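# Stand the coat stand upright inside the yellow tape

## Task

Get the coat stand standing upright so that each of its four feet rests inside the yellow taped area and none touches the tape itself; if the stand topples or is left leaning, the task counts as failed.

## Robot and tools

ROBOT. A Hello Robot Stretch 4 in simulation: an omni-wheel base, a lift carriage riding a vertical mast, one telescoping arm that reaches forward, a three-axis wrist and a five-finger hand. It stands roughly 1.6 m high, and no part of the base rim is more than 0.23 m from the base origin. A loose object may occasionally get a brief push from outside.

FRAMES. Base frame: origin on the floor below the base centre, x ahead, y to the left, z up, metres. Odometry frame: where the base frame was when the scene began. hand_pose is reported in the base frame for the hand point, 0.045 m in front of the palm; its +z runs along straightened fingers, +y out of the palm, +x across the palm away from the thumb. The printed value may be somewhat wrong.

move. One action per call. base takes a single relative command from the current base position: translate_m (metres, forward +, -2 to 2), strafe_m (metres, left +, -2 to 2) or rotate_rad (radians, counter-clockwise +, -3.2 to 3.2). translate_m and strafe_m may be combined for a straight diagonal drive; rotation stands alone. joints is one dictionary of absolute targets keyed by joint name: lift_m 0 to 1.2 m; arm_m 0 to 0.55 m extension; wrist_yaw_rad -1.134 to 4.276 (0 ahead, + left, 3.14 folded back); wrist_pitch_rad -1.117 to 4.259 (0 level, 1.57 pointing down); wrist_roll_rad -1.117 to 4.259 (0 palm up, 1.57 palm to the robot's right, 3.14 palm down). Finger targets hand_little, hand_ring, hand_middle, hand_index, hand_thumb_bend run -1 (curled) to +1 (straight); hand_thumb_turn is +1 beside the palm, -1 opposite the fingers. hand_force_limit (-1 to 1, about 0 to 10 N at the fingertip, 15 N for thumb motors) and hand_speed (-0.96 to 1; full speed from +0.48) are settings, not motions. Out-of-range targets get clipped and the result reports it. Optional: pace ("slow", "default", "fast", "max"), speeds (per-joint top speed for lift_m, arm_m and wrist joints), contact_limits (0 lightest to 1 hardest, default 0.5, only for arm_m, lift_m, translate_m, strafe_m, rotate_rad, and only placed alongside that same command; a base limit persists until the next base action). {"end_of_arm": "enable_torque"} alone revives wrist motors that shut off. cameras picks head_camera, head_left_camera, head_right_camera, wrist_camera or all; blocking false returns within about half a second while motion continues. An empty move just reports state and images. Each action lasts at most 15 s; a move is cut at 14 s (time_out).

wait(seconds 0 to 10) lets time pass, returning early once running motions settle. stop brakes everything still moving and re-brakes slack wheels. zoom_image(camera, region [x0,y0,x1,y1] pixels from the top-left, at most 504 per side) enlarges part of the newest image. show_instructions displays the reference pages. finished_scene ends the scene permanently; the stand must then remain upright inside the tape unaided.

PACING AND SPEEDS. Base top speed per pace: 0.1/0.3/0.4/0.6 m/s and 1/2/3/4 rad/s; lift 0.15/0.3/0.4/0.5 m/s; arm 0.1/0.4/0.6/0.7 m/s; wrist 1.82 rad/s always. A raised lift (above 0.2 m) reduces base speed. Thinking time also passes in the scene.

RESULTS. base_status and joint_status give done, moving, off_target (resting away from target) or an unrequested stop: contact_stop (blocked; that motion goes slack), time_out, limit_stop_at_own_body, limit_stop_at_tilt (lean over 6 degrees: lift, arm and wheels go slack), torque_fault (a wrist motor went limp). After a refused call or an unrequested stop, the remaining move, wait and finished_scene calls in the same reply are skipped. on_its_own describes what the robot did unprompted (held, slack, off). base_odometry counts wheel turns; disagreement of over 0.1 rad between turned_by_wheels and turned_by_imu suggests slipping or a collision. base_tilt is in degrees, with up to about 3 degrees of fixed error. lidar_m lists 12 horizontal distances in 30-degree sectors starting straight ahead and going counter-clockwise (4th left, 7th behind, 10th right); "-" means nothing seen or closer than 0.25 m; thin legs may be missed. wrist_depth_mm is a 7x7 depth grid in mm (100 to 2000). motor_effort is percent of maximum with the peak in brackets; servo_current is wrist current in mA. hand_stopped_by lists for little, ring, middle, index, thumb_bend, thumb_turn: moving, target, force, stalled or fault; the *_load_n values are fingertip forces in N, positive pushing open, and drop near 0 when a grip is lost.

GRIPPING. A finger motor moves only when its target changes by at least 0.002, stops at the target or when load reaches hand_force_limit, then locks. To grip harder, raise the limit and send a more-closed target; to release, send a more-open one. Close at hand_speed -0.94 or lower for a gentle grip. With the thumb opposed the hand wraps objects about 0.035 to 0.065 m thick, handles down to about 0.025 m.

AVOID. The hand over the base with the lift low, awkward tilt-plus-roll or yaw-plus-pitch combinations (self-collision), and the wrist pressing the arm. Driving or turning with over 1 kg held and the arm beyond 0.2 m can tip the robot; so can hard steady pushes with the hand high. Keep lift contact limit at least 0.15 for 1 kg loads. Do not let the coat stand drop, swing, get struck or shoved hard, and do not knock it over; put it down gently and release only once it stands still and level.

Each tool is called after "Call:" as name(argument=value, ...) on one line, values as JSON.

Reference images:

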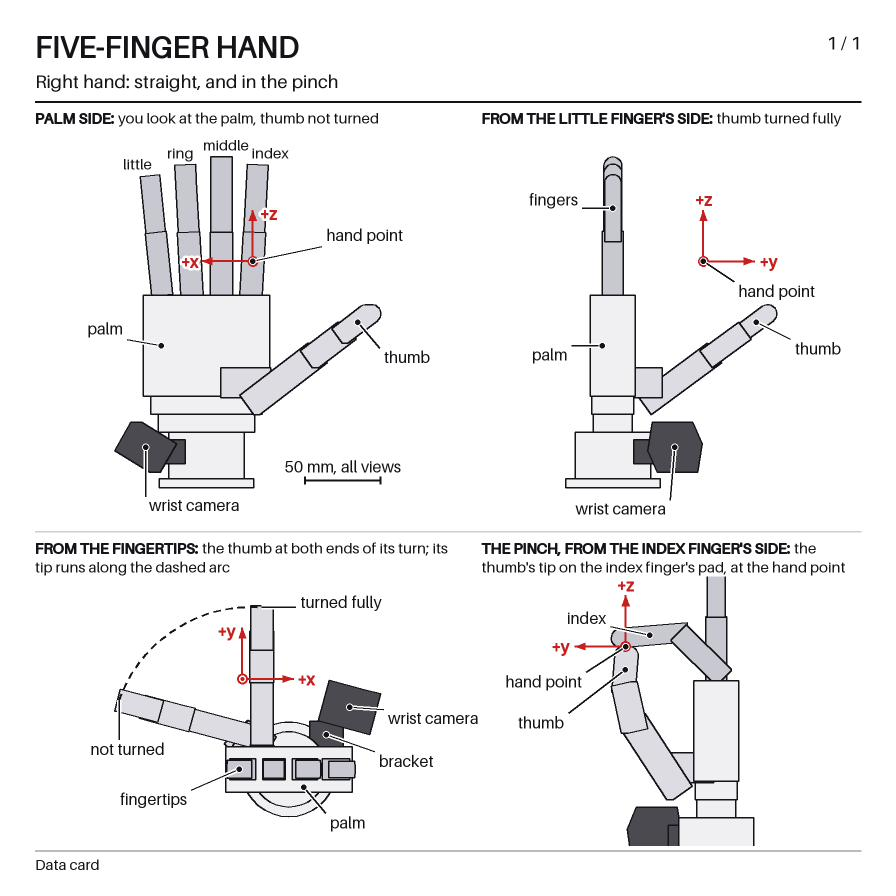

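## Session

Call:
move(cameras=["all"])

Scene clock: 0.00 s.
base_odometry: x=+0.000 y=+0.000 heading=+0.000
turned_by_wheels: +0.000
turned_by_imu: +0.000
base_tilt: forward=-1.2 right=-1.1
lidar_m: 1.86 1.83 0.89 0.71 0.70 0.79 1.87 1.84 2.07 1.38 1.50 1.94
base_status: not commanded
joint_positions: lift_m=+0.152 arm_m=+0.000 wrist_yaw_rad=+3.044 wrist_pitch_rad=+0.003 wrist_roll_rad=+0.000 hand_little=+1.000 hand_ring=+1.000 hand_middle=+1.000 hand_index=+1.000 hand_thumb_turn=+1.000 hand_thumb_bend=+1.000 hand_force_limit=+0.000 hand_speed=-0.800
joint_status: not commanded
measured_speeds: all 0
hand_stopped_by: target,target,target,target,target,target
little_load_n: 0.0
ring_load_n: 0.0
middle_load_n: 0.0
index_load_n: 0.0
thumb_bend_load_n: 0.0
thumb_turn_load_n: -0.5
motor_effort: lift_m=+23 arm_m=-5 wheel_0=+0 wheel_1=+0 wheel_2=+0
servo_current: wrist_yaw_rad=46 wrist_pitch_rad=52 wrist_roll_rad=39
hand_pose: x=-0.0380 y=+0.1394 z=+0.3899 quat_wxyz=(-0.474, -0.476, +0.525, +0.523) (m; base frame)
wrist_depth_mm: 133 - - - - - - / - 155 - - - - - / 135 181 - - - - - / 136 213 - - - - - / - 1808 - 1983 1808 - - / 1160 1138 166 128 - - - / 854 - - - - - -
pictures: head_camera, head_left_camera, head_right_camera, wrist_camera
Images, in order (width x height): head_camera 420x560, head_left_camera 420x672, head_right_camera 420x672, wrist_camera 616x392.

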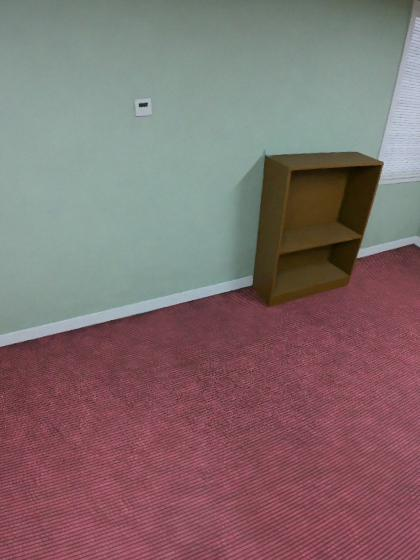

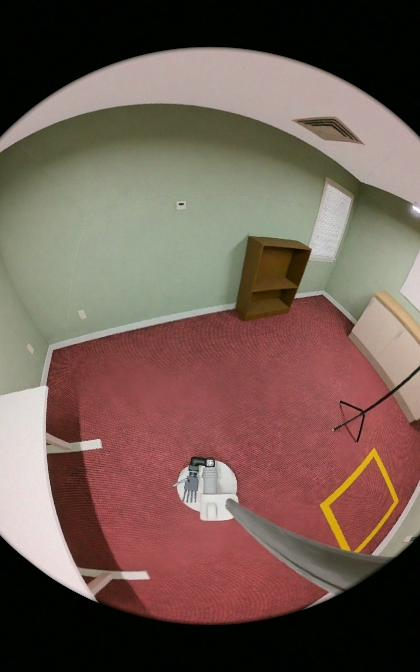

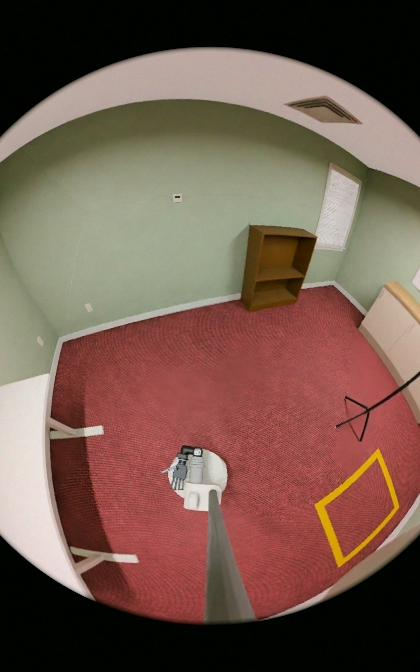

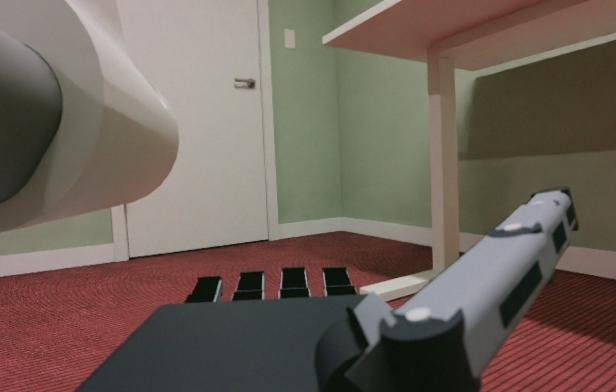

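Call:
move(base={"rotate_rad": -1.0}, cameras=["head_camera","head_left_camera","head_right_camera"])

Scene clock: 2.83 s.
move: done
base_odometry: x=+0.000 y=+0.000 heading=-0.999
turned_by_wheels: -0.999
turned_by_imu: -0.974
base_tilt: forward=-1.2 right=-1.1
lidar_m: 1.59 1.90 1.84 1.84 0.84 0.71 0.70 0.81 1.84 1.88 2.15 1.37
base_status: done
joint_positions: lift_m=+0.152 arm_m=+0.000 wrist_yaw_rad=+3.044 wrist_pitch_rad=+0.003 wrist_roll_rad=+0.000 hand_little=+1.000 hand_ring=+1.000 hand_middle=+1.000 hand_index=+1.000 hand_thumb_turn=+1.000 hand_thumb_bend=+1.000 hand_force_limit=+0.000 hand_speed=-0.800
joint_status: not commanded
measured_speeds: all 0
hand_stopped_by: target,target,target,target,target,target
little_load_n: 0.0
ring_load_n: 0.0
middle_load_n: 0.5
index_load_n: 0.0
thumb_bend_load_n: 0.0
thumb_turn_load_n: 0.0
motor_effort: lift_m=+23(23) arm_m=-5(5) wheel_0=+3(9) wheel_1=+4(13) wheel_2=+4(11)
servo_current: wrist_yaw_rad=39(59) wrist_pitch_rad=59(59) wrist_roll_rad=39(46)
hand_pose: x=-0.0380 y=+0.1394 z=+0.3899 quat_wxyz=(-0.474, -0.476, +0.525, +0.523)
wrist_depth_mm: 133 - - - - - - / - 155 - - - - - / 135 181 - - - 1160 - / 136 213 - - - 1160 - / - - - - 1537 - - / 1308 1160 166 128 - - - / 854 - - - - - -
Images, in order (width x height): head_camera 420x560, head_left_camera 420x672, head_right_camera 420x672.

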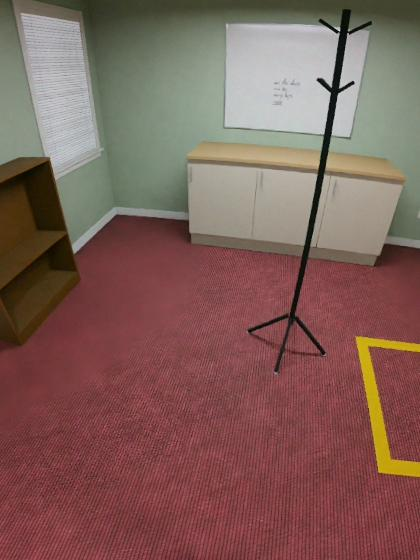

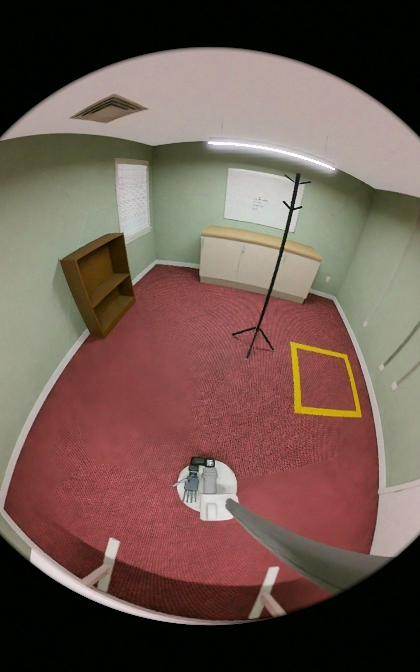

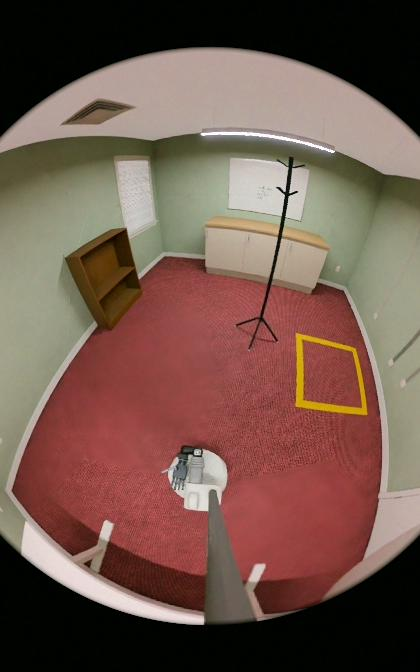

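Call:
zoom_image(camera="head_camera", region=[200, 250, 420, 480])

Call:
zoom_image(camera="head_camera", region=[260, 0, 420, 220])

Scaled by 2.191 from the camera's image (finer frame: 1200x1600).

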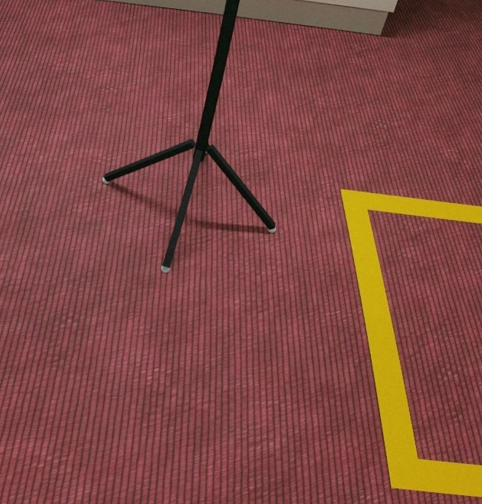

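Scaled by 2.291 from the camera's image (finer frame: 1200x1600).

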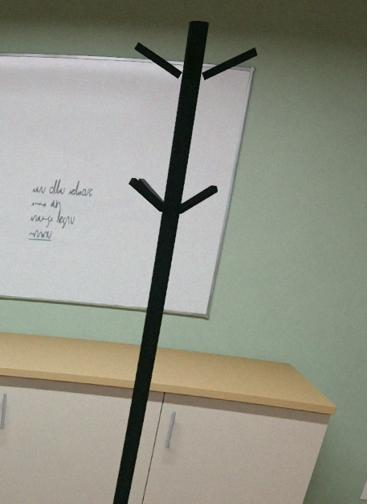

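Call:
move(base={"rotate_rad": -0.35}, cameras=["head_camera","head_left_camera","head_right_camera"])

Scene clock: 21.27 s.
move: done
base_odometry: x=+0.000 y=+0.000 heading=-1.348
turned_by_wheels: -0.349
turned_by_imu: -0.339
base_tilt: forward=-1.2 right=-1.1
lidar_m: 1.42 2.65 1.91 1.83 1.84 0.76 0.68 0.71 0.92 1.87 1.90 2.42
base_status: done
joint_positions: lift_m=+0.152 arm_m=+0.000 wrist_yaw_rad=+3.044 wrist_pitch_rad=+0.003 wrist_roll_rad=+0.000 hand_little=+1.000 hand_ring=+1.000 hand_middle=+1.000 hand_index=+1.000 hand_thumb_turn=+1.000 hand_thumb_bend=+1.000 hand_force_limit=+0.000 hand_speed=-0.800
joint_status: not commanded
measured_speeds: all 0
hand_stopped_by: target,target,target,target,target,target
little_load_n: 0.0
ring_load_n: 0.0
middle_load_n: 0.0
index_load_n: 0.5
thumb_bend_load_n: 0.0
thumb_turn_load_n: 0.0
motor_effort: lift_m=+23(23) arm_m=-5(5) wheel_0=+3(8) wheel_1=+4(14) wheel_2=+4(11)
servo_current: wrist_yaw_rad=52(52) wrist_pitch_rad=59(59) wrist_roll_rad=39(46)
hand_pose: x=-0.0380 y=+0.1394 z=+0.3899 quat_wxyz=(-0.474, -0.476, +0.525, +0.523)
wrist_depth_mm: 133 - - - - - - / - 155 - 1281 - - - / 136 182 - - - - - / 136 212 - - - - - / - - - 1336 1618 - - / 1160 1182 166 127 - - - / 854 - - - - - -
Images, in order (width x height): head_camera 420x560, head_left_camera 420x672, head_right_camera 420x672.

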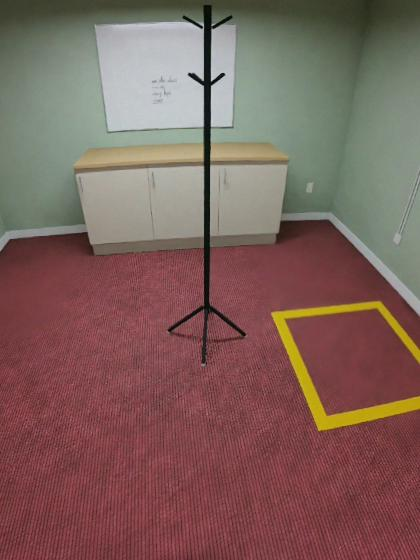

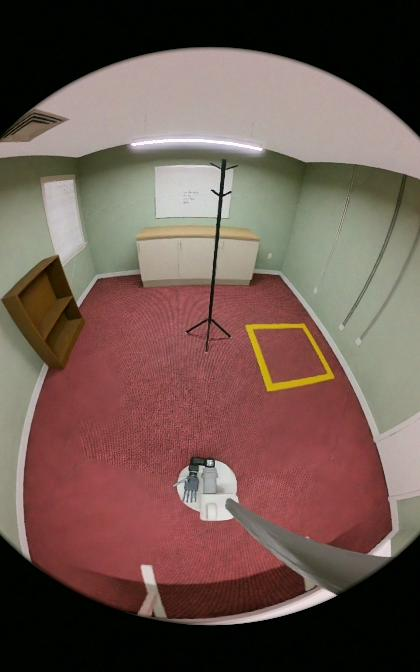

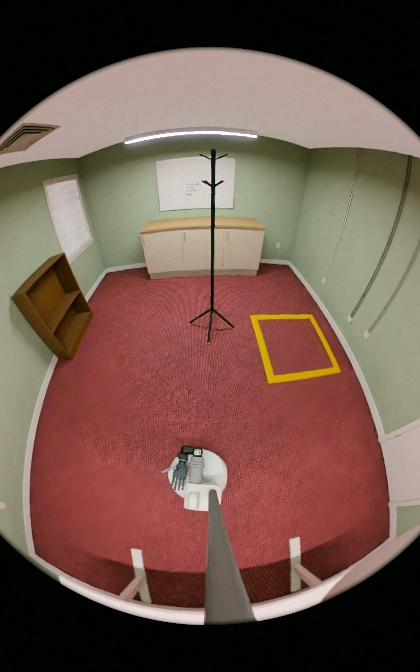

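Call:
zoom_image(camera="head_camera", region=[150, 280, 420, 440])

Call:
move(base={"translate_m": 0.4}, joints={"lift_m": 0.5}, cameras=["head_camera","head_left_camera","head_right_camera"])

Call:
zoom_image(camera="head_camera", region=[150, 280, 420, 560])

Scaled by 1.867 from the camera's image (finer frame: 1200x1600).

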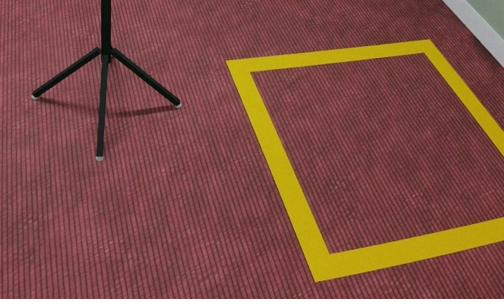

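Scene clock: 36.07 s.
move: done
base_odometry: x=+0.088 y=-0.390 heading=-1.348
turned_by_wheels: +0.000
turned_by_imu: -0.001
base_tilt: forward=-1.2 right=-1.1
lidar_m: 0.96 2.26 1.70 1.87 1.92 1.21 1.06 1.08 1.97 1.84 1.86 2.39
base_status: done
joint_positions: lift_m=+0.499 arm_m=+0.000 wrist_yaw_rad=+3.044 wrist_pitch_rad=+0.003 wrist_roll_rad=+0.000 hand_little=+1.000 hand_ring=+1.000 hand_middle=+1.000 hand_index=+1.000 hand_thumb_turn=+1.000 hand_thumb_bend=+1.000 hand_force_limit=+0.000 hand_speed=-0.800
joint_status: all done
measured_speeds: all 0
hand_stopped_by: target,target,target,target,target,target
little_load_n: 0.0
ring_load_n: 0.0
middle_load_n: 0.0
index_load_n: 0.0
thumb_bend_load_n: 0.0
thumb_turn_load_n: 0.0
motor_effort: lift_m=+28(35) arm_m=-5(5) wheel_0=+4(12) wheel_1=+5(13) wheel_2=-5(18)
servo_current: wrist_yaw_rad=46(52) wrist_pitch_rad=52(59) wrist_roll_rad=39(46)
hand_pose: x=-0.0380 y=+0.1394 z=+0.7372 quat_wxyz=(-0.474, -0.476, +0.525, +0.523)
wrist_depth_mm: 133 1863 1983 - - - - / - 156 - - - - - / 135 181 - - - - - / 136 212 - - - - - / - - - - - - - / - - 131 128 - - - / 1537 - - - - - -
Images, in order (width x height): head_camera 420x560, head_left_camera 420x672, head_right_camera 420x672.

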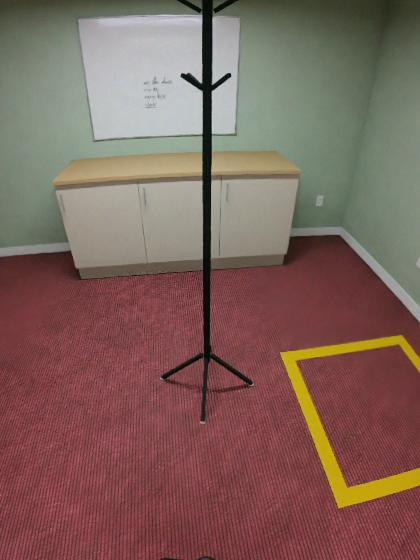

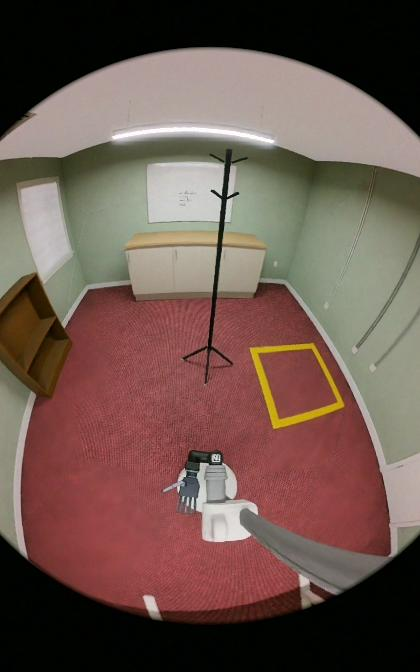

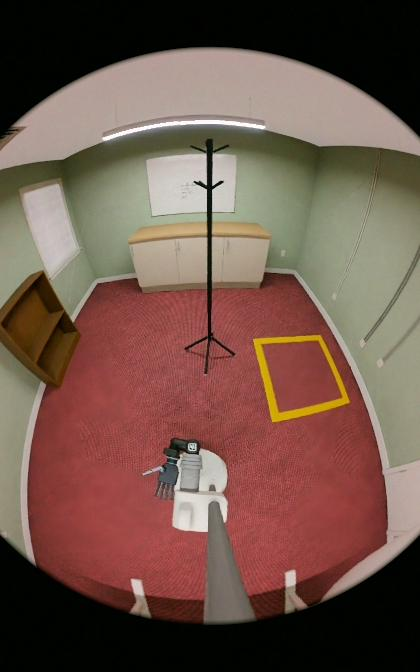

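Scaled by 1.800 from the camera's image (finer frame: 1200x1600).

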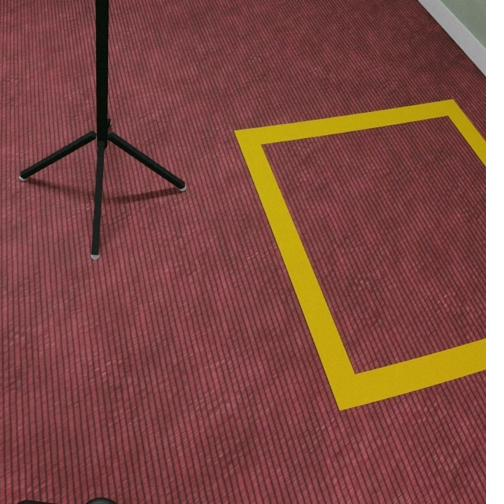

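Call:
move(joints={"lift_m": 0.55, "wrist_yaw_rad": 0.0, "wrist_roll_rad": 1.57, "wrist_pitch_rad": 0.0}, cameras=["all"])

Scene clock: 84.67 s.
move: done
base_odometry: x=+0.088 y=-0.390 heading=-1.348
turned_by_wheels: +0.000
turned_by_imu: +0.001
base_tilt: forward=-1.2 right=-1.1
lidar_m: 0.97 2.28 1.72 1.87 1.91 1.18 1.08 1.11 1.96 1.82 1.85 2.37
base_status: not commanded
joint_positions: lift_m=+0.549 arm_m=+0.000 wrist_yaw_rad=+0.002 wrist_pitch_rad=+0.003 wrist_roll_rad=+1.568 hand_little=+1.000 hand_ring=+1.000 hand_middle=+1.000 hand_index=+1.000 hand_thumb_turn=+1.000 hand_thumb_bend=+1.000 hand_force_limit=+0.000 hand_speed=-0.800
joint_status: all done
measured_speeds: all 0
hand_stopped_by: target,target,target,target,target,target
little_load_n: 0.0
ring_load_n: 0.0
middle_load_n: 0.0
index_load_n: 0.0
thumb_bend_load_n: 0.0
thumb_turn_load_n: 0.0
motor_effort: lift_m=+28(33) arm_m=-4(5) wheel_0=+3(4) wheel_1=+5(5) wheel_2=-5(5)
servo_current: wrist_yaw_rad=39(137) wrist_pitch_rad=52(85) wrist_roll_rad=46(98)
hand_pose: x=+0.3926 y=-0.1473 z=+0.6964 quat_wxyz=(+0.000, +0.708, +0.002, +0.706)
wrist_depth_mm: - - - - - 1397 878 / - - - - - 1336 931 / - - - - - 1336 960 / - - - - - 1336 960 / - - - - - - - / - - 165 128 - - - / - - - - - - -
pictures: head_camera, head_left_camera, head_right_camera, wrist_camera
Images, in order (width x height): head_camera 420x560, head_left_camera 420x672, head_right_camera 420x672, wrist_camera 616x392.

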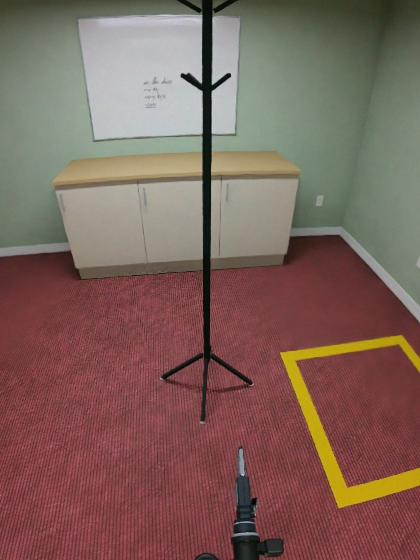

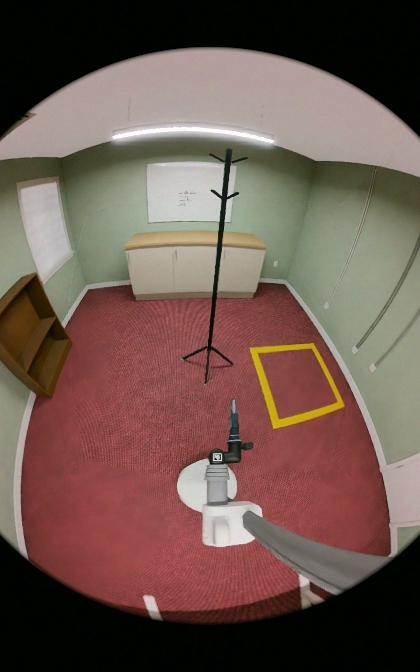

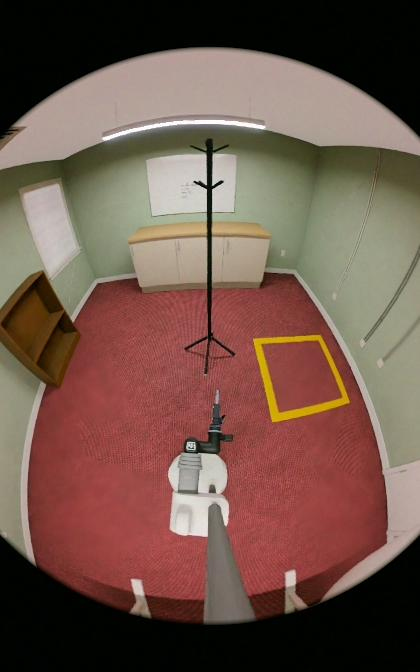

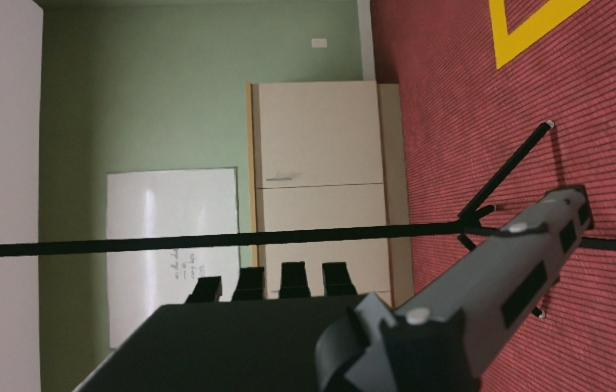

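Call:
move(base={"translate_m": 0.25, "strafe_m": 0.13}, cameras=["all"])

Scene clock: 99.90 s.
move: done
base_odometry: x=+0.270 y=-0.605 heading=-1.347
turned_by_wheels: +0.000
turned_by_imu: +0.000
base_tilt: forward=-1.2 right=-1.1
lidar_m: 0.83 2.03 1.59 1.54 1.81 1.49 1.33 1.38 2.08 1.92 1.96 2.15
base_status: done
joint_positions: lift_m=+0.549 arm_m=+0.000 wrist_yaw_rad=+0.002 wrist_pitch_rad=+0.003 wrist_roll_rad=+1.568 hand_little=+1.000 hand_ring=+1.000 hand_middle=+1.000 hand_index=+1.000 hand_thumb_turn=+1.000 hand_thumb_bend=+1.000 hand_force_limit=+0.000 hand_speed=-0.800
joint_status: not commanded
measured_speeds: all 0
hand_stopped_by: target,target,target,target,target,target
little_load_n: 0.0
ring_load_n: 0.0
middle_load_n: 0.0
index_load_n: 0.0
thumb_bend_load_n: 0.0
thumb_turn_load_n: 0.0
motor_effort: lift_m=+28(28) arm_m=-4(5) wheel_0=+3(5) wheel_1=+7(19) wheel_2=-4(16)
servo_current: wrist_yaw_rad=46(52) wrist_pitch_rad=59(59) wrist_roll_rad=26(52)
hand_pose: x=+0.3926 y=-0.1473 z=+0.6964 quat_wxyz=(+0.000, +0.708, +0.002, +0.706)
wrist_depth_mm: - - - - - 1308 931 / - - - 1921 1921 1308 976 / - - - 1921 1863 1336 917 / - - - - 723 1182 668 / - - - - 1921 1576 - / - - 165 127 - - - / - - - - - - -
pictures: head_camera, head_left_camera, head_right_camera, wrist_camera
Images, in order (width x height): head_camera 420x560, head_left_camera 420x672, head_right_camera 420x672, wrist_camera 616x392.

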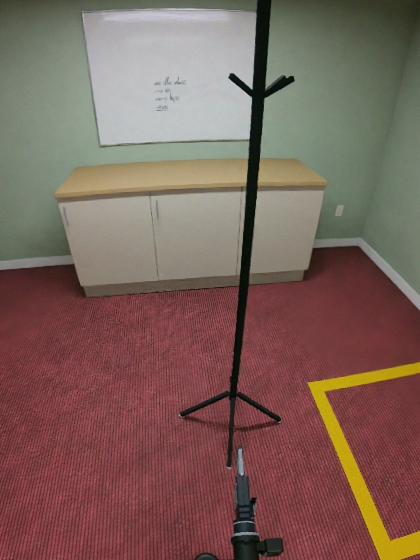

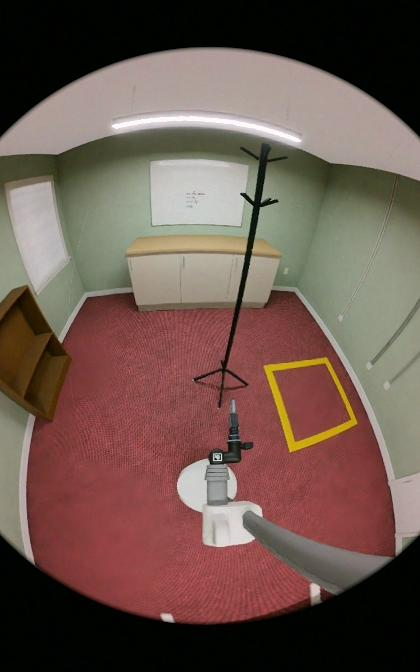

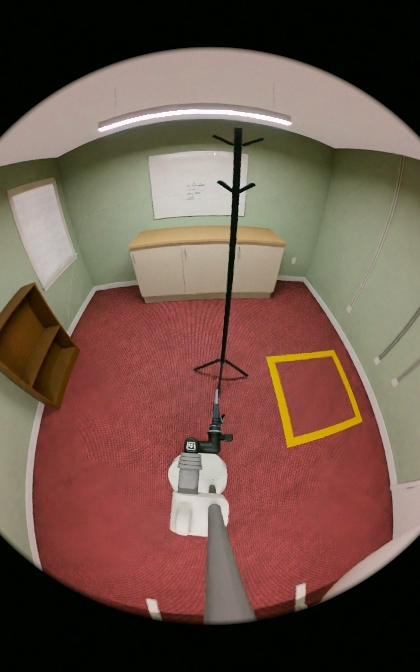

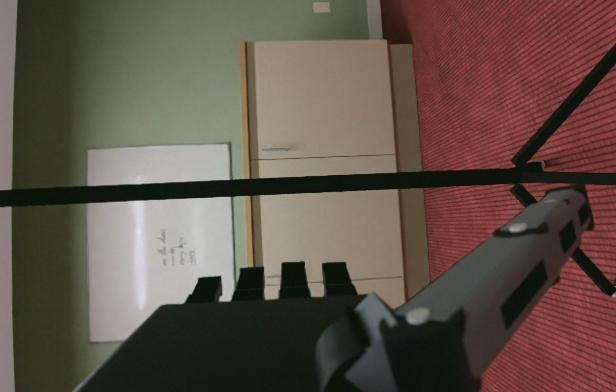

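Call:
move(base={"translate_m": 0.2, "strafe_m": -0.015}, cameras=["all"])

Scene clock: 112.17 s.
move: done
base_odometry: x=+0.300 y=-0.803 heading=-1.347
turned_by_wheels: +0.000
turned_by_imu: +0.001
base_tilt: forward=-1.2 right=-1.0
lidar_m: 0.55 1.83 1.62 1.54 1.85 1.74 1.52 1.56 2.04 1.87 1.92 0.71
base_status: done
joint_positions: lift_m=+0.549 arm_m=+0.000 wrist_yaw_rad=+0.002 wrist_pitch_rad=+0.003 wrist_roll_rad=+1.568 hand_little=+1.000 hand_ring=+1.000 hand_middle=+1.000 hand_index=+1.000 hand_thumb_turn=+1.000 hand_thumb_bend=+1.000 hand_force_limit=+0.000 hand_speed=-0.800
joint_status: not commanded
measured_speeds: all 0
hand_stopped_by: target,target,target,target,target,target
little_load_n: -0.5
ring_load_n: 0.0
middle_load_n: 0.0
index_load_n: 0.0
thumb_bend_load_n: 0.0
thumb_turn_load_n: 0.0
motor_effort: lift_m=+28(28) arm_m=-5(5) wheel_0=+5(12) wheel_1=+4(13) wheel_2=-7(18)
servo_current: wrist_yaw_rad=39(52) wrist_pitch_rad=52(59) wrist_roll_rad=46(46)
hand_pose: x=+0.3926 y=-0.1473 z=+0.6964 quat_wxyz=(+0.000, +0.708, +0.002, +0.706)
wrist_depth_mm: - - - - 1808 1281 931 / - - - 1756 1708 1281 931 / - - - 1661 1661 1336 960 / - - 1661 1708 1708 1182 530 / - - - 1618 1708 1576 - / - - 165 128 - - - / - - - - - - -
pictures: head_camera, head_left_camera, head_right_camera, wrist_camera
Images, in order (width x height): head_camera 420x560, head_left_camera 420x672, head_right_camera 420x672, wrist_camera 616x392.

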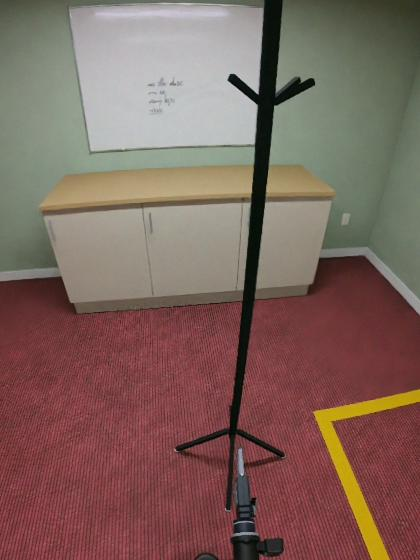

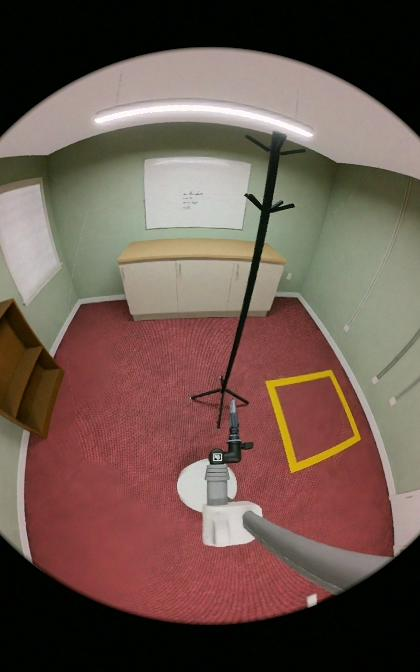

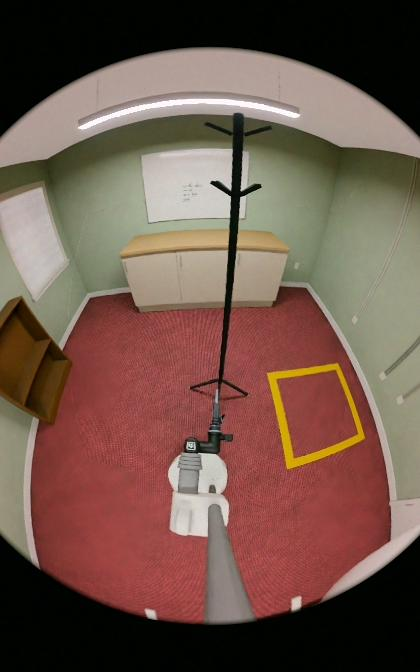

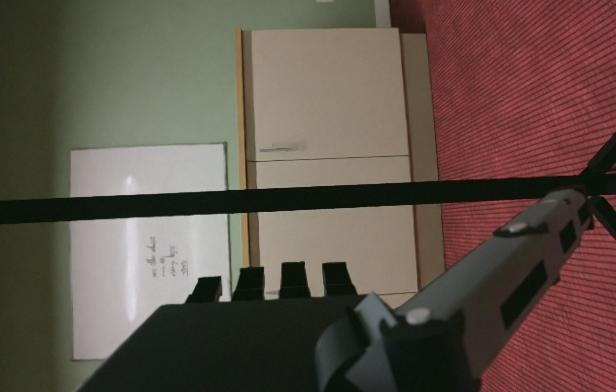

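Call:
move(joints={"arm_m": 0.15}, contact_limits={"arm_m": 0.1}, cameras=["all"])

Scene clock: 122.60 s.
move: done
base_odometry: x=+0.300 y=-0.803 heading=-1.347
turned_by_wheels: +0.000
turned_by_imu: +0.001
base_tilt: forward=-1.2 right=-1.1
lidar_m: 0.55 1.81 1.67 1.55 1.85 1.76 1.53 1.58 2.07 1.86 1.89 0.64
base_status: not commanded
joint_positions: lift_m=+0.549 arm_m=+0.150 wrist_yaw_rad=+0.002 wrist_pitch_rad=+0.003 wrist_roll_rad=+1.568 hand_little=+1.000 hand_ring=+1.000 hand_middle=+1.000 hand_index=+1.000 hand_thumb_turn=+1.000 hand_thumb_bend=+1.000 hand_force_limit=+0.000 hand_speed=-0.800
joint_status: all done
measured_speeds: all 0
hand_stopped_by: target,target,target,target,target,target
little_load_n: 0.0
ring_load_n: 0.0
middle_load_n: 0.0
index_load_n: 0.0
thumb_bend_load_n: 0.0
thumb_turn_load_n: 0.0
motor_effort: lift_m=+28(28) arm_m=+7(8) wheel_0=+5(5) wheel_1=+5(5) wheel_2=-7(7)
servo_current: wrist_yaw_rad=52(52) wrist_pitch_rad=46(59) wrist_roll_rad=39(52)
contact_limits: arm_m 0.1
hand_pose: x=+0.5423 y=-0.1473 z=+0.6964 quat_wxyz=(+0.000, +0.708, +0.002, +0.706)
wrist_depth_mm: - - - 1576 1618 1308 931 / - - - 1537 1537 1281 946 / - - - 1537 1537 1336 960 / 340 - 353 357 370 368 373 / - - - 1499 1537 1537 - / - - 130 127 - - - / - - - - - - -
pictures: head_camera, head_left_camera, head_right_camera, wrist_camera
Images, in order (width x height): head_camera 420x560, head_left_camera 420x672, head_right_camera 420x672, wrist_camera 616x392.

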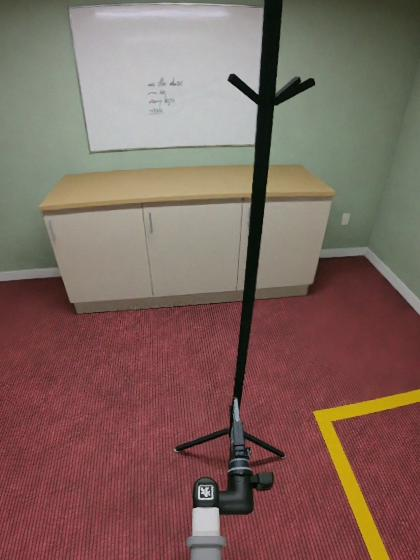

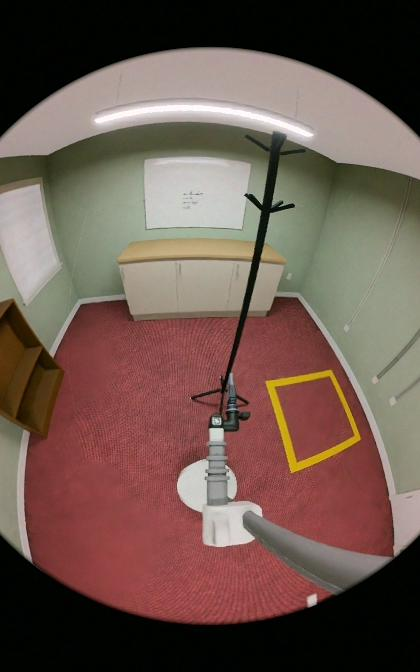

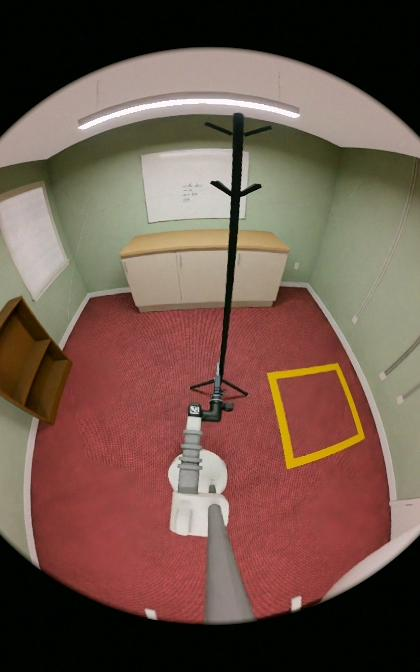

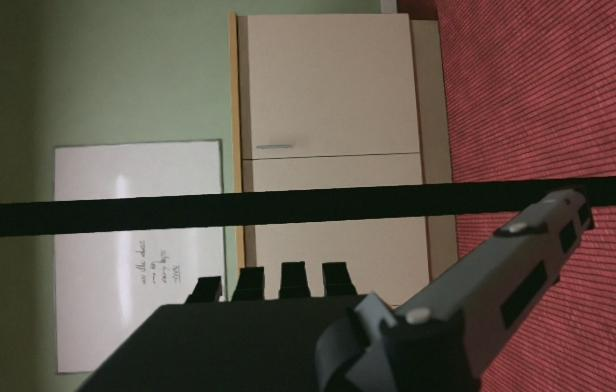

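Call:
move(joints={"arm_m": 0.2}, base={"translate_m": 0.10}, pace="slow", contact_limits={"arm_m": 0.1, "translate_m": 0.1}, cameras=["head_camera","head_right_camera","wrist_camera"])

Scene clock: 132.00 s.
move: done
base_odometry: x=+0.322 y=-0.900 heading=-1.347
turned_by_wheels: +0.000
turned_by_imu: +0.002
base_tilt: forward=-1.2 right=-1.1
lidar_m: 0.45 1.70 1.66 1.56 1.88 2.32 1.66 1.64 2.04 1.86 1.91 0.57
base_status: done
joint_positions: lift_m=+0.549 arm_m=+0.200 wrist_yaw_rad=+0.002 wrist_pitch_rad=+0.003 wrist_roll_rad=+1.568 hand_little=+1.000 hand_ring=+1.000 hand_middle=+1.000 hand_index=+1.000 hand_thumb_turn=+1.000 hand_thumb_bend=+1.000 hand_force_limit=+0.000 hand_speed=-0.800
joint_status: all done
measured_speeds: all 0
hand_stopped_by: target,target,target,target,target,target
little_load_n: 0.0
ring_load_n: 0.0
middle_load_n: 0.5
index_load_n: 0.0
thumb_bend_load_n: 0.0
thumb_turn_load_n: 0.0
motor_effort: lift_m=+28(28) arm_m=+7(8) wheel_0=+5(10) wheel_1=+6(15) wheel_2=-8(13)
servo_current: wrist_yaw_rad=46(59) wrist_pitch_rad=52(59) wrist_roll_rad=33(52)
contact_limits: arm_m 0.1; translate_m 0.1
hand_pose: x=+0.5922 y=-0.1473 z=+0.6964 quat_wxyz=(+0.000, +0.708, +0.002, +0.706)
wrist_depth_mm: - - 1397 1397 1430 1308 931 / - - 1366 1397 1397 1308 931 / - - 1336 1366 1366 1308 960 / - 206 206 1366 216 215 960 / 195 198 202 206 1366 215 - / - - 130 127 - - - / - - - - - - -
Images, in order (width x height): head_camera 420x560, head_right_camera 420x672, wrist_camera 616x392.

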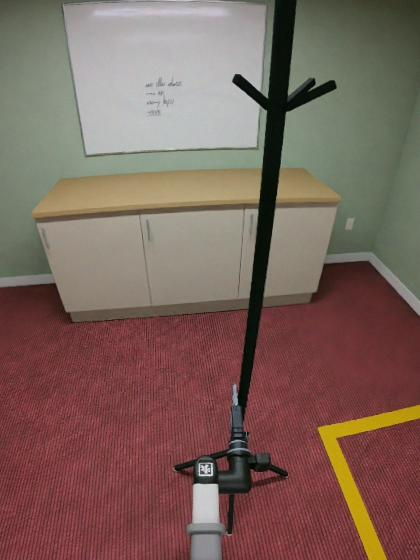

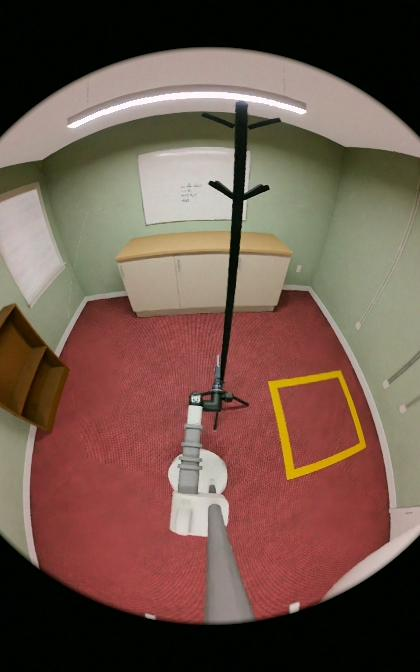

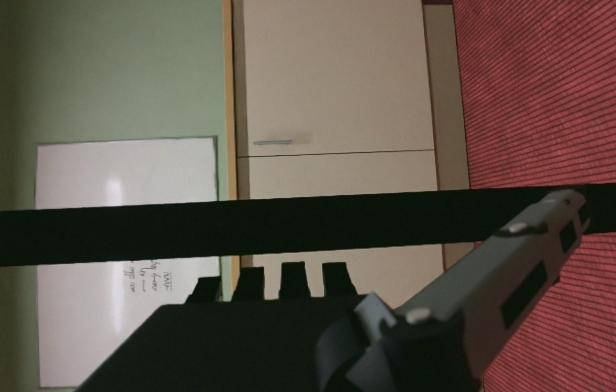

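Call:
move(base={"translate_m": 0.045}, pace="slow", contact_limits={"translate_m": 0.1}, cameras=["head_right_camera","wrist_camera"])

Call:
zoom_image(camera="head_right_camera", region=[140, 340, 300, 520])

Scene clock: 138.77 s.
move: done
base_odometry: x=+0.332 y=-0.943 heading=-1.347
turned_by_wheels: +0.000
turned_by_imu: +0.001
base_tilt: forward=-1.2 right=-1.1
lidar_m: 0.44 1.67 1.68 1.57 1.87 2.35 1.71 1.70 2.04 1.88 1.90 0.52
base_status: done
joint_positions: lift_m=+0.549 arm_m=+0.200 wrist_yaw_rad=+0.002 wrist_pitch_rad=+0.003 wrist_roll_rad=+1.568 hand_little=+1.000 hand_ring=+1.000 hand_middle=+1.000 hand_index=+1.000 hand_thumb_turn=+1.000 hand_thumb_bend=+1.000 hand_force_limit=+0.000 hand_speed=-0.800
joint_status: not commanded
measured_speeds: all 0
hand_stopped_by: target,target,target,target,target,target
little_load_n: 0.0
ring_load_n: 0.0
middle_load_n: 0.0
index_load_n: 0.0
thumb_bend_load_n: 0.5
thumb_turn_load_n: 0.0
motor_effort: lift_m=+28(28) arm_m=+7(7) wheel_0=+5(9) wheel_1=+7(11) wheel_2=-8(13)
servo_current: wrist_yaw_rad=39(52) wrist_pitch_rad=59(59) wrist_roll_rad=52(52)
contact_limits: arm_m 0.1; translate_m 0.1
hand_pose: x=+0.5922 y=-0.1473 z=+0.6964 quat_wxyz=(+0.000, +0.708, +0.002, +0.706)
wrist_depth_mm: - - 1336 1366 1366 1308 917 / - - 1308 1336 1366 1308 946 / - - 1308 1336 1336 1366 946 / - - 170 1308 1336 175 960 / 153 156 158 160 163 164 - / - - 130 127 - - - / - - - - - - -
Images, in order (width x height): head_right_camera 420x672, wrist_camera 616x392.

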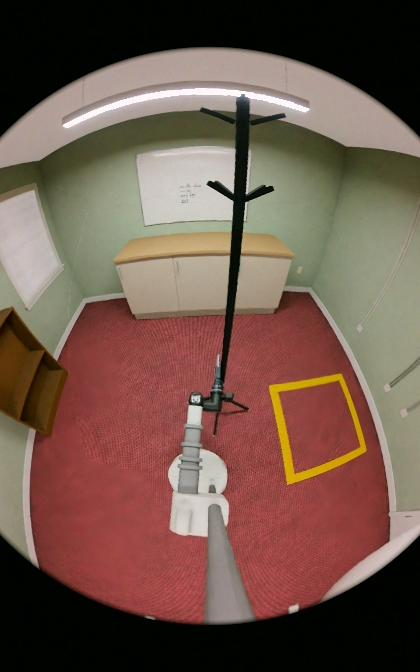

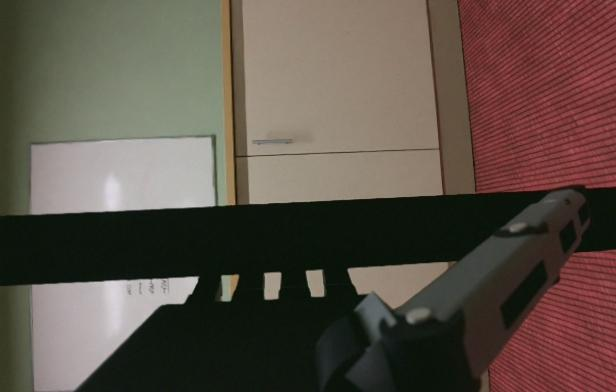

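Scaled by 2.800 from the camera's image (finer frame: 600x960).

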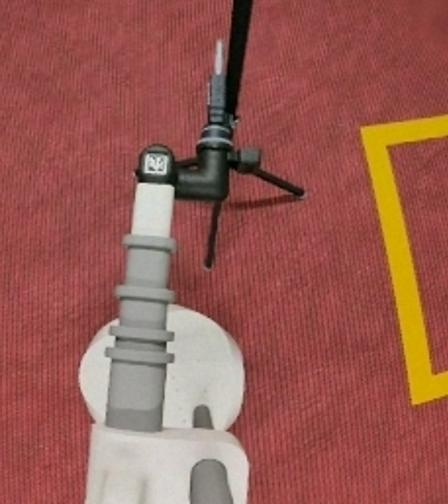

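Call:
move(base={"translate_m": 0.012, "strafe_m": -0.005}, pace="slow", contact_limits={"translate_m": 0.1, "strafe_m": 0.1}, cameras=["wrist_camera"])

Call:
move(joints={"hand_speed": -0.9, "hand_force_limit": -0.5, "hand_index": -0.3, "hand_middle": -0.3, "hand_ring": -0.3, "hand_little": -0.3}, cameras=["wrist_camera"])

"contact_limits": translate_m and strafe_m are given together and make one move, which takes one limit: state it under one of them only
Scene clock: 145.43 s.
base_odometry: x=+0.332 y=-0.943 heading=-1.347
turned_by_wheels: +0.000
turned_by_imu: +0.001
base_tilt: forward=-1.2 right=-1.1
lidar_m: 0.45 1.65 1.65 1.53 1.89 2.35 1.68 1.71 2.06 1.88 1.88 0.53
base_status: done
joint_positions: lift_m=+0.549 arm_m=+0.200 wrist_yaw_rad=+0.002 wrist_pitch_rad=+0.003 wrist_roll_rad=+1.568 hand_little=+1.000 hand_ring=+1.000 hand_middle=+1.000 hand_index=+1.000 hand_thumb_turn=+1.000 hand_thumb_bend=+1.000 hand_force_limit=+0.000 hand_speed=-0.800
joint_status: not commanded
measured_speeds: all 0
hand_stopped_by: target,target,target,target,target,target
little_load_n: 0.0
ring_load_n: 0.0
middle_load_n: 0.0
index_load_n: 0.0
thumb_bend_load_n: 0.0
thumb_turn_load_n: 0.0
motor_effort: lift_m=+28(28) arm_m=+7(7) wheel_0=+5(9) wheel_1=+7(11) wheel_2=-8(13)
servo_current: wrist_yaw_rad=39(52) wrist_pitch_rad=52(59) wrist_roll_rad=46(52)
contact_limits: arm_m 0.1; translate_m 0.1
hand_pose: x=+0.5922 y=-0.1473 z=+0.6964 quat_wxyz=(+0.000, +0.708, +0.002, +0.706)
wrist_depth_mm: - - 1308 1308 1366 1281 917 / - - 1308 1366 1366 1308 931 / - - 1308 1308 1336 1336 946 / - - 169 1308 1336 174 976 / 153 156 158 160 164 164 - / - - 131 127 - - - / - - - - - - -
pictures: none

not run: a call was refused earlier in this reply.

Call:
move(base={"translate_m": 0.012, "strafe_m": -0.005}, pace="slow", contact_limits={"translate_m": 0.1}, cameras=["wrist_camera"])

Call:
move(joints={"hand_speed": -0.9, "hand_force_limit": -0.5, "hand_index": -0.3, "hand_middle": -0.3, "hand_ring": -0.3, "hand_little": -0.3}, cameras=["wrist_camera"])

Scene clock: 148.63 s.
move: done
base_odometry: x=+0.330 y=-0.956 heading=-1.346
turned_by_wheels: +0.000
turned_by_imu: +0.000
base_tilt: forward=-1.2 right=-1.0
lidar_m: 0.39 1.66 1.66 1.55 1.87 2.38 1.69 1.70 2.02 1.88 1.87 0.51
base_status: done
joint_positions: lift_m=+0.549 arm_m=+0.200 wrist_yaw_rad=+0.002 wrist_pitch_rad=+0.003 wrist_roll_rad=+1.568 hand_little=+1.000 hand_ring=+1.000 hand_middle=+1.000 hand_index=+1.000 hand_thumb_turn=+1.000 hand_thumb_bend=+1.000 hand_force_limit=+0.000 hand_speed=-0.800
joint_status: not commanded
measured_speeds: all 0
hand_stopped_by: target,target,target,target,target,target
little_load_n: 0.0
ring_load_n: 0.0
middle_load_n: 0.0
index_load_n: 0.0
thumb_bend_load_n: 0.5
thumb_turn_load_n: 0.0
motor_effort: lift_m=+28(28) arm_m=+7(7) wheel_0=+7(12) wheel_1=+4(7) wheel_2=-8(13)
servo_current: wrist_yaw_rad=39(52) wrist_pitch_rad=46(59) wrist_roll_rad=33(46)
contact_limits: arm_m 0.1; translate_m 0.1
hand_pose: x=+0.5922 y=-0.1473 z=+0.6964 quat_wxyz=(+0.000, +0.708, +0.002, +0.706)
wrist_depth_mm: - - 1336 1336 1366 1308 917 / - - 1308 1308 1366 1308 931 / - - 1281 1308 1336 1308 946 / - - 1281 1281 1308 1182 960 / 143 144 147 149 152 152 - / 145 146 131 127 - - - / - - - - - - -
Images, in order (width x height): wrist_camera 616x392.

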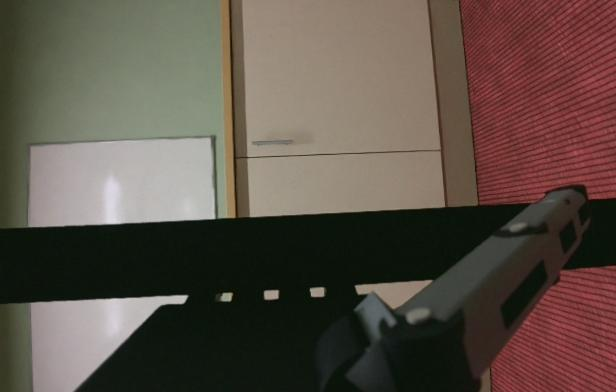

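Scene clock: 153.47 s.
move: off_target
base_odometry: x=+0.330 y=-0.956 heading=-1.346
turned_by_wheels: +0.000
turned_by_imu: +0.002
base_tilt: forward=-1.1 right=-1.1
lidar_m: 0.41 1.64 1.70 1.55 1.88 2.38 1.73 1.71 2.02 1.83 1.90 0.51
base_status: not commanded
joint_positions: lift_m=+0.549 arm_m=+0.200 wrist_yaw_rad=+0.004 wrist_pitch_rad=+0.003 wrist_roll_rad=+1.568 hand_little=+0.144 hand_ring=+0.172 hand_middle=+0.191 hand_index=+0.228 hand_thumb_turn=+1.000 hand_thumb_bend=+1.000 hand_force_limit=-0.500 hand_speed=-0.900
joint_status: hand_little off_target (ended at +0.144, target -0.300); hand_ring off_target (ended at +0.172, target -0.300); hand_middle off_target (ended at +0.191, target -0.300); hand_index off_target (ended at +0.228, target -0.300); the others done
measured_speeds: all 0
hand_stopped_by: force,force,force,force,target,target
little_load_n: 3.0
ring_load_n: 0.5
middle_load_n: 0.0
index_load_n: 0.0
thumb_bend_load_n: 0.0
thumb_turn_load_n: 0.0
motor_effort: lift_m=+28(28) arm_m=+5(7) wheel_0=+7(7) wheel_1=+4(5) wheel_2=-4(9)
servo_current: wrist_yaw_rad=52(59) wrist_pitch_rad=59(65) wrist_roll_rad=39(46)
contact_limits: arm_m 0.1; translate_m 0.1
hand_pose: x=+0.5927 y=-0.1469 z=+0.6964 quat_wxyz=(+0.000, +0.708, +0.002, +0.706)
wrist_depth_mm: - - 1308 1336 1336 1308 946 / - - 1281 1308 1336 1308 946 / - - 1281 1308 1308 1336 960 / 146 146 180 185 156 1118 960 / 137 139 141 144 146 147 - / - - 129 128 - - - / - - - - - - -
Images, in order (width x height): wrist_camera 616x392.

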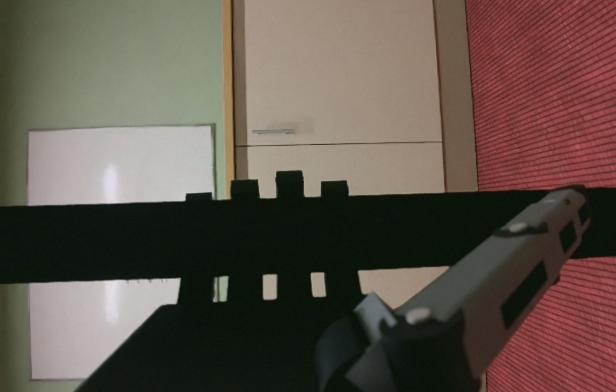

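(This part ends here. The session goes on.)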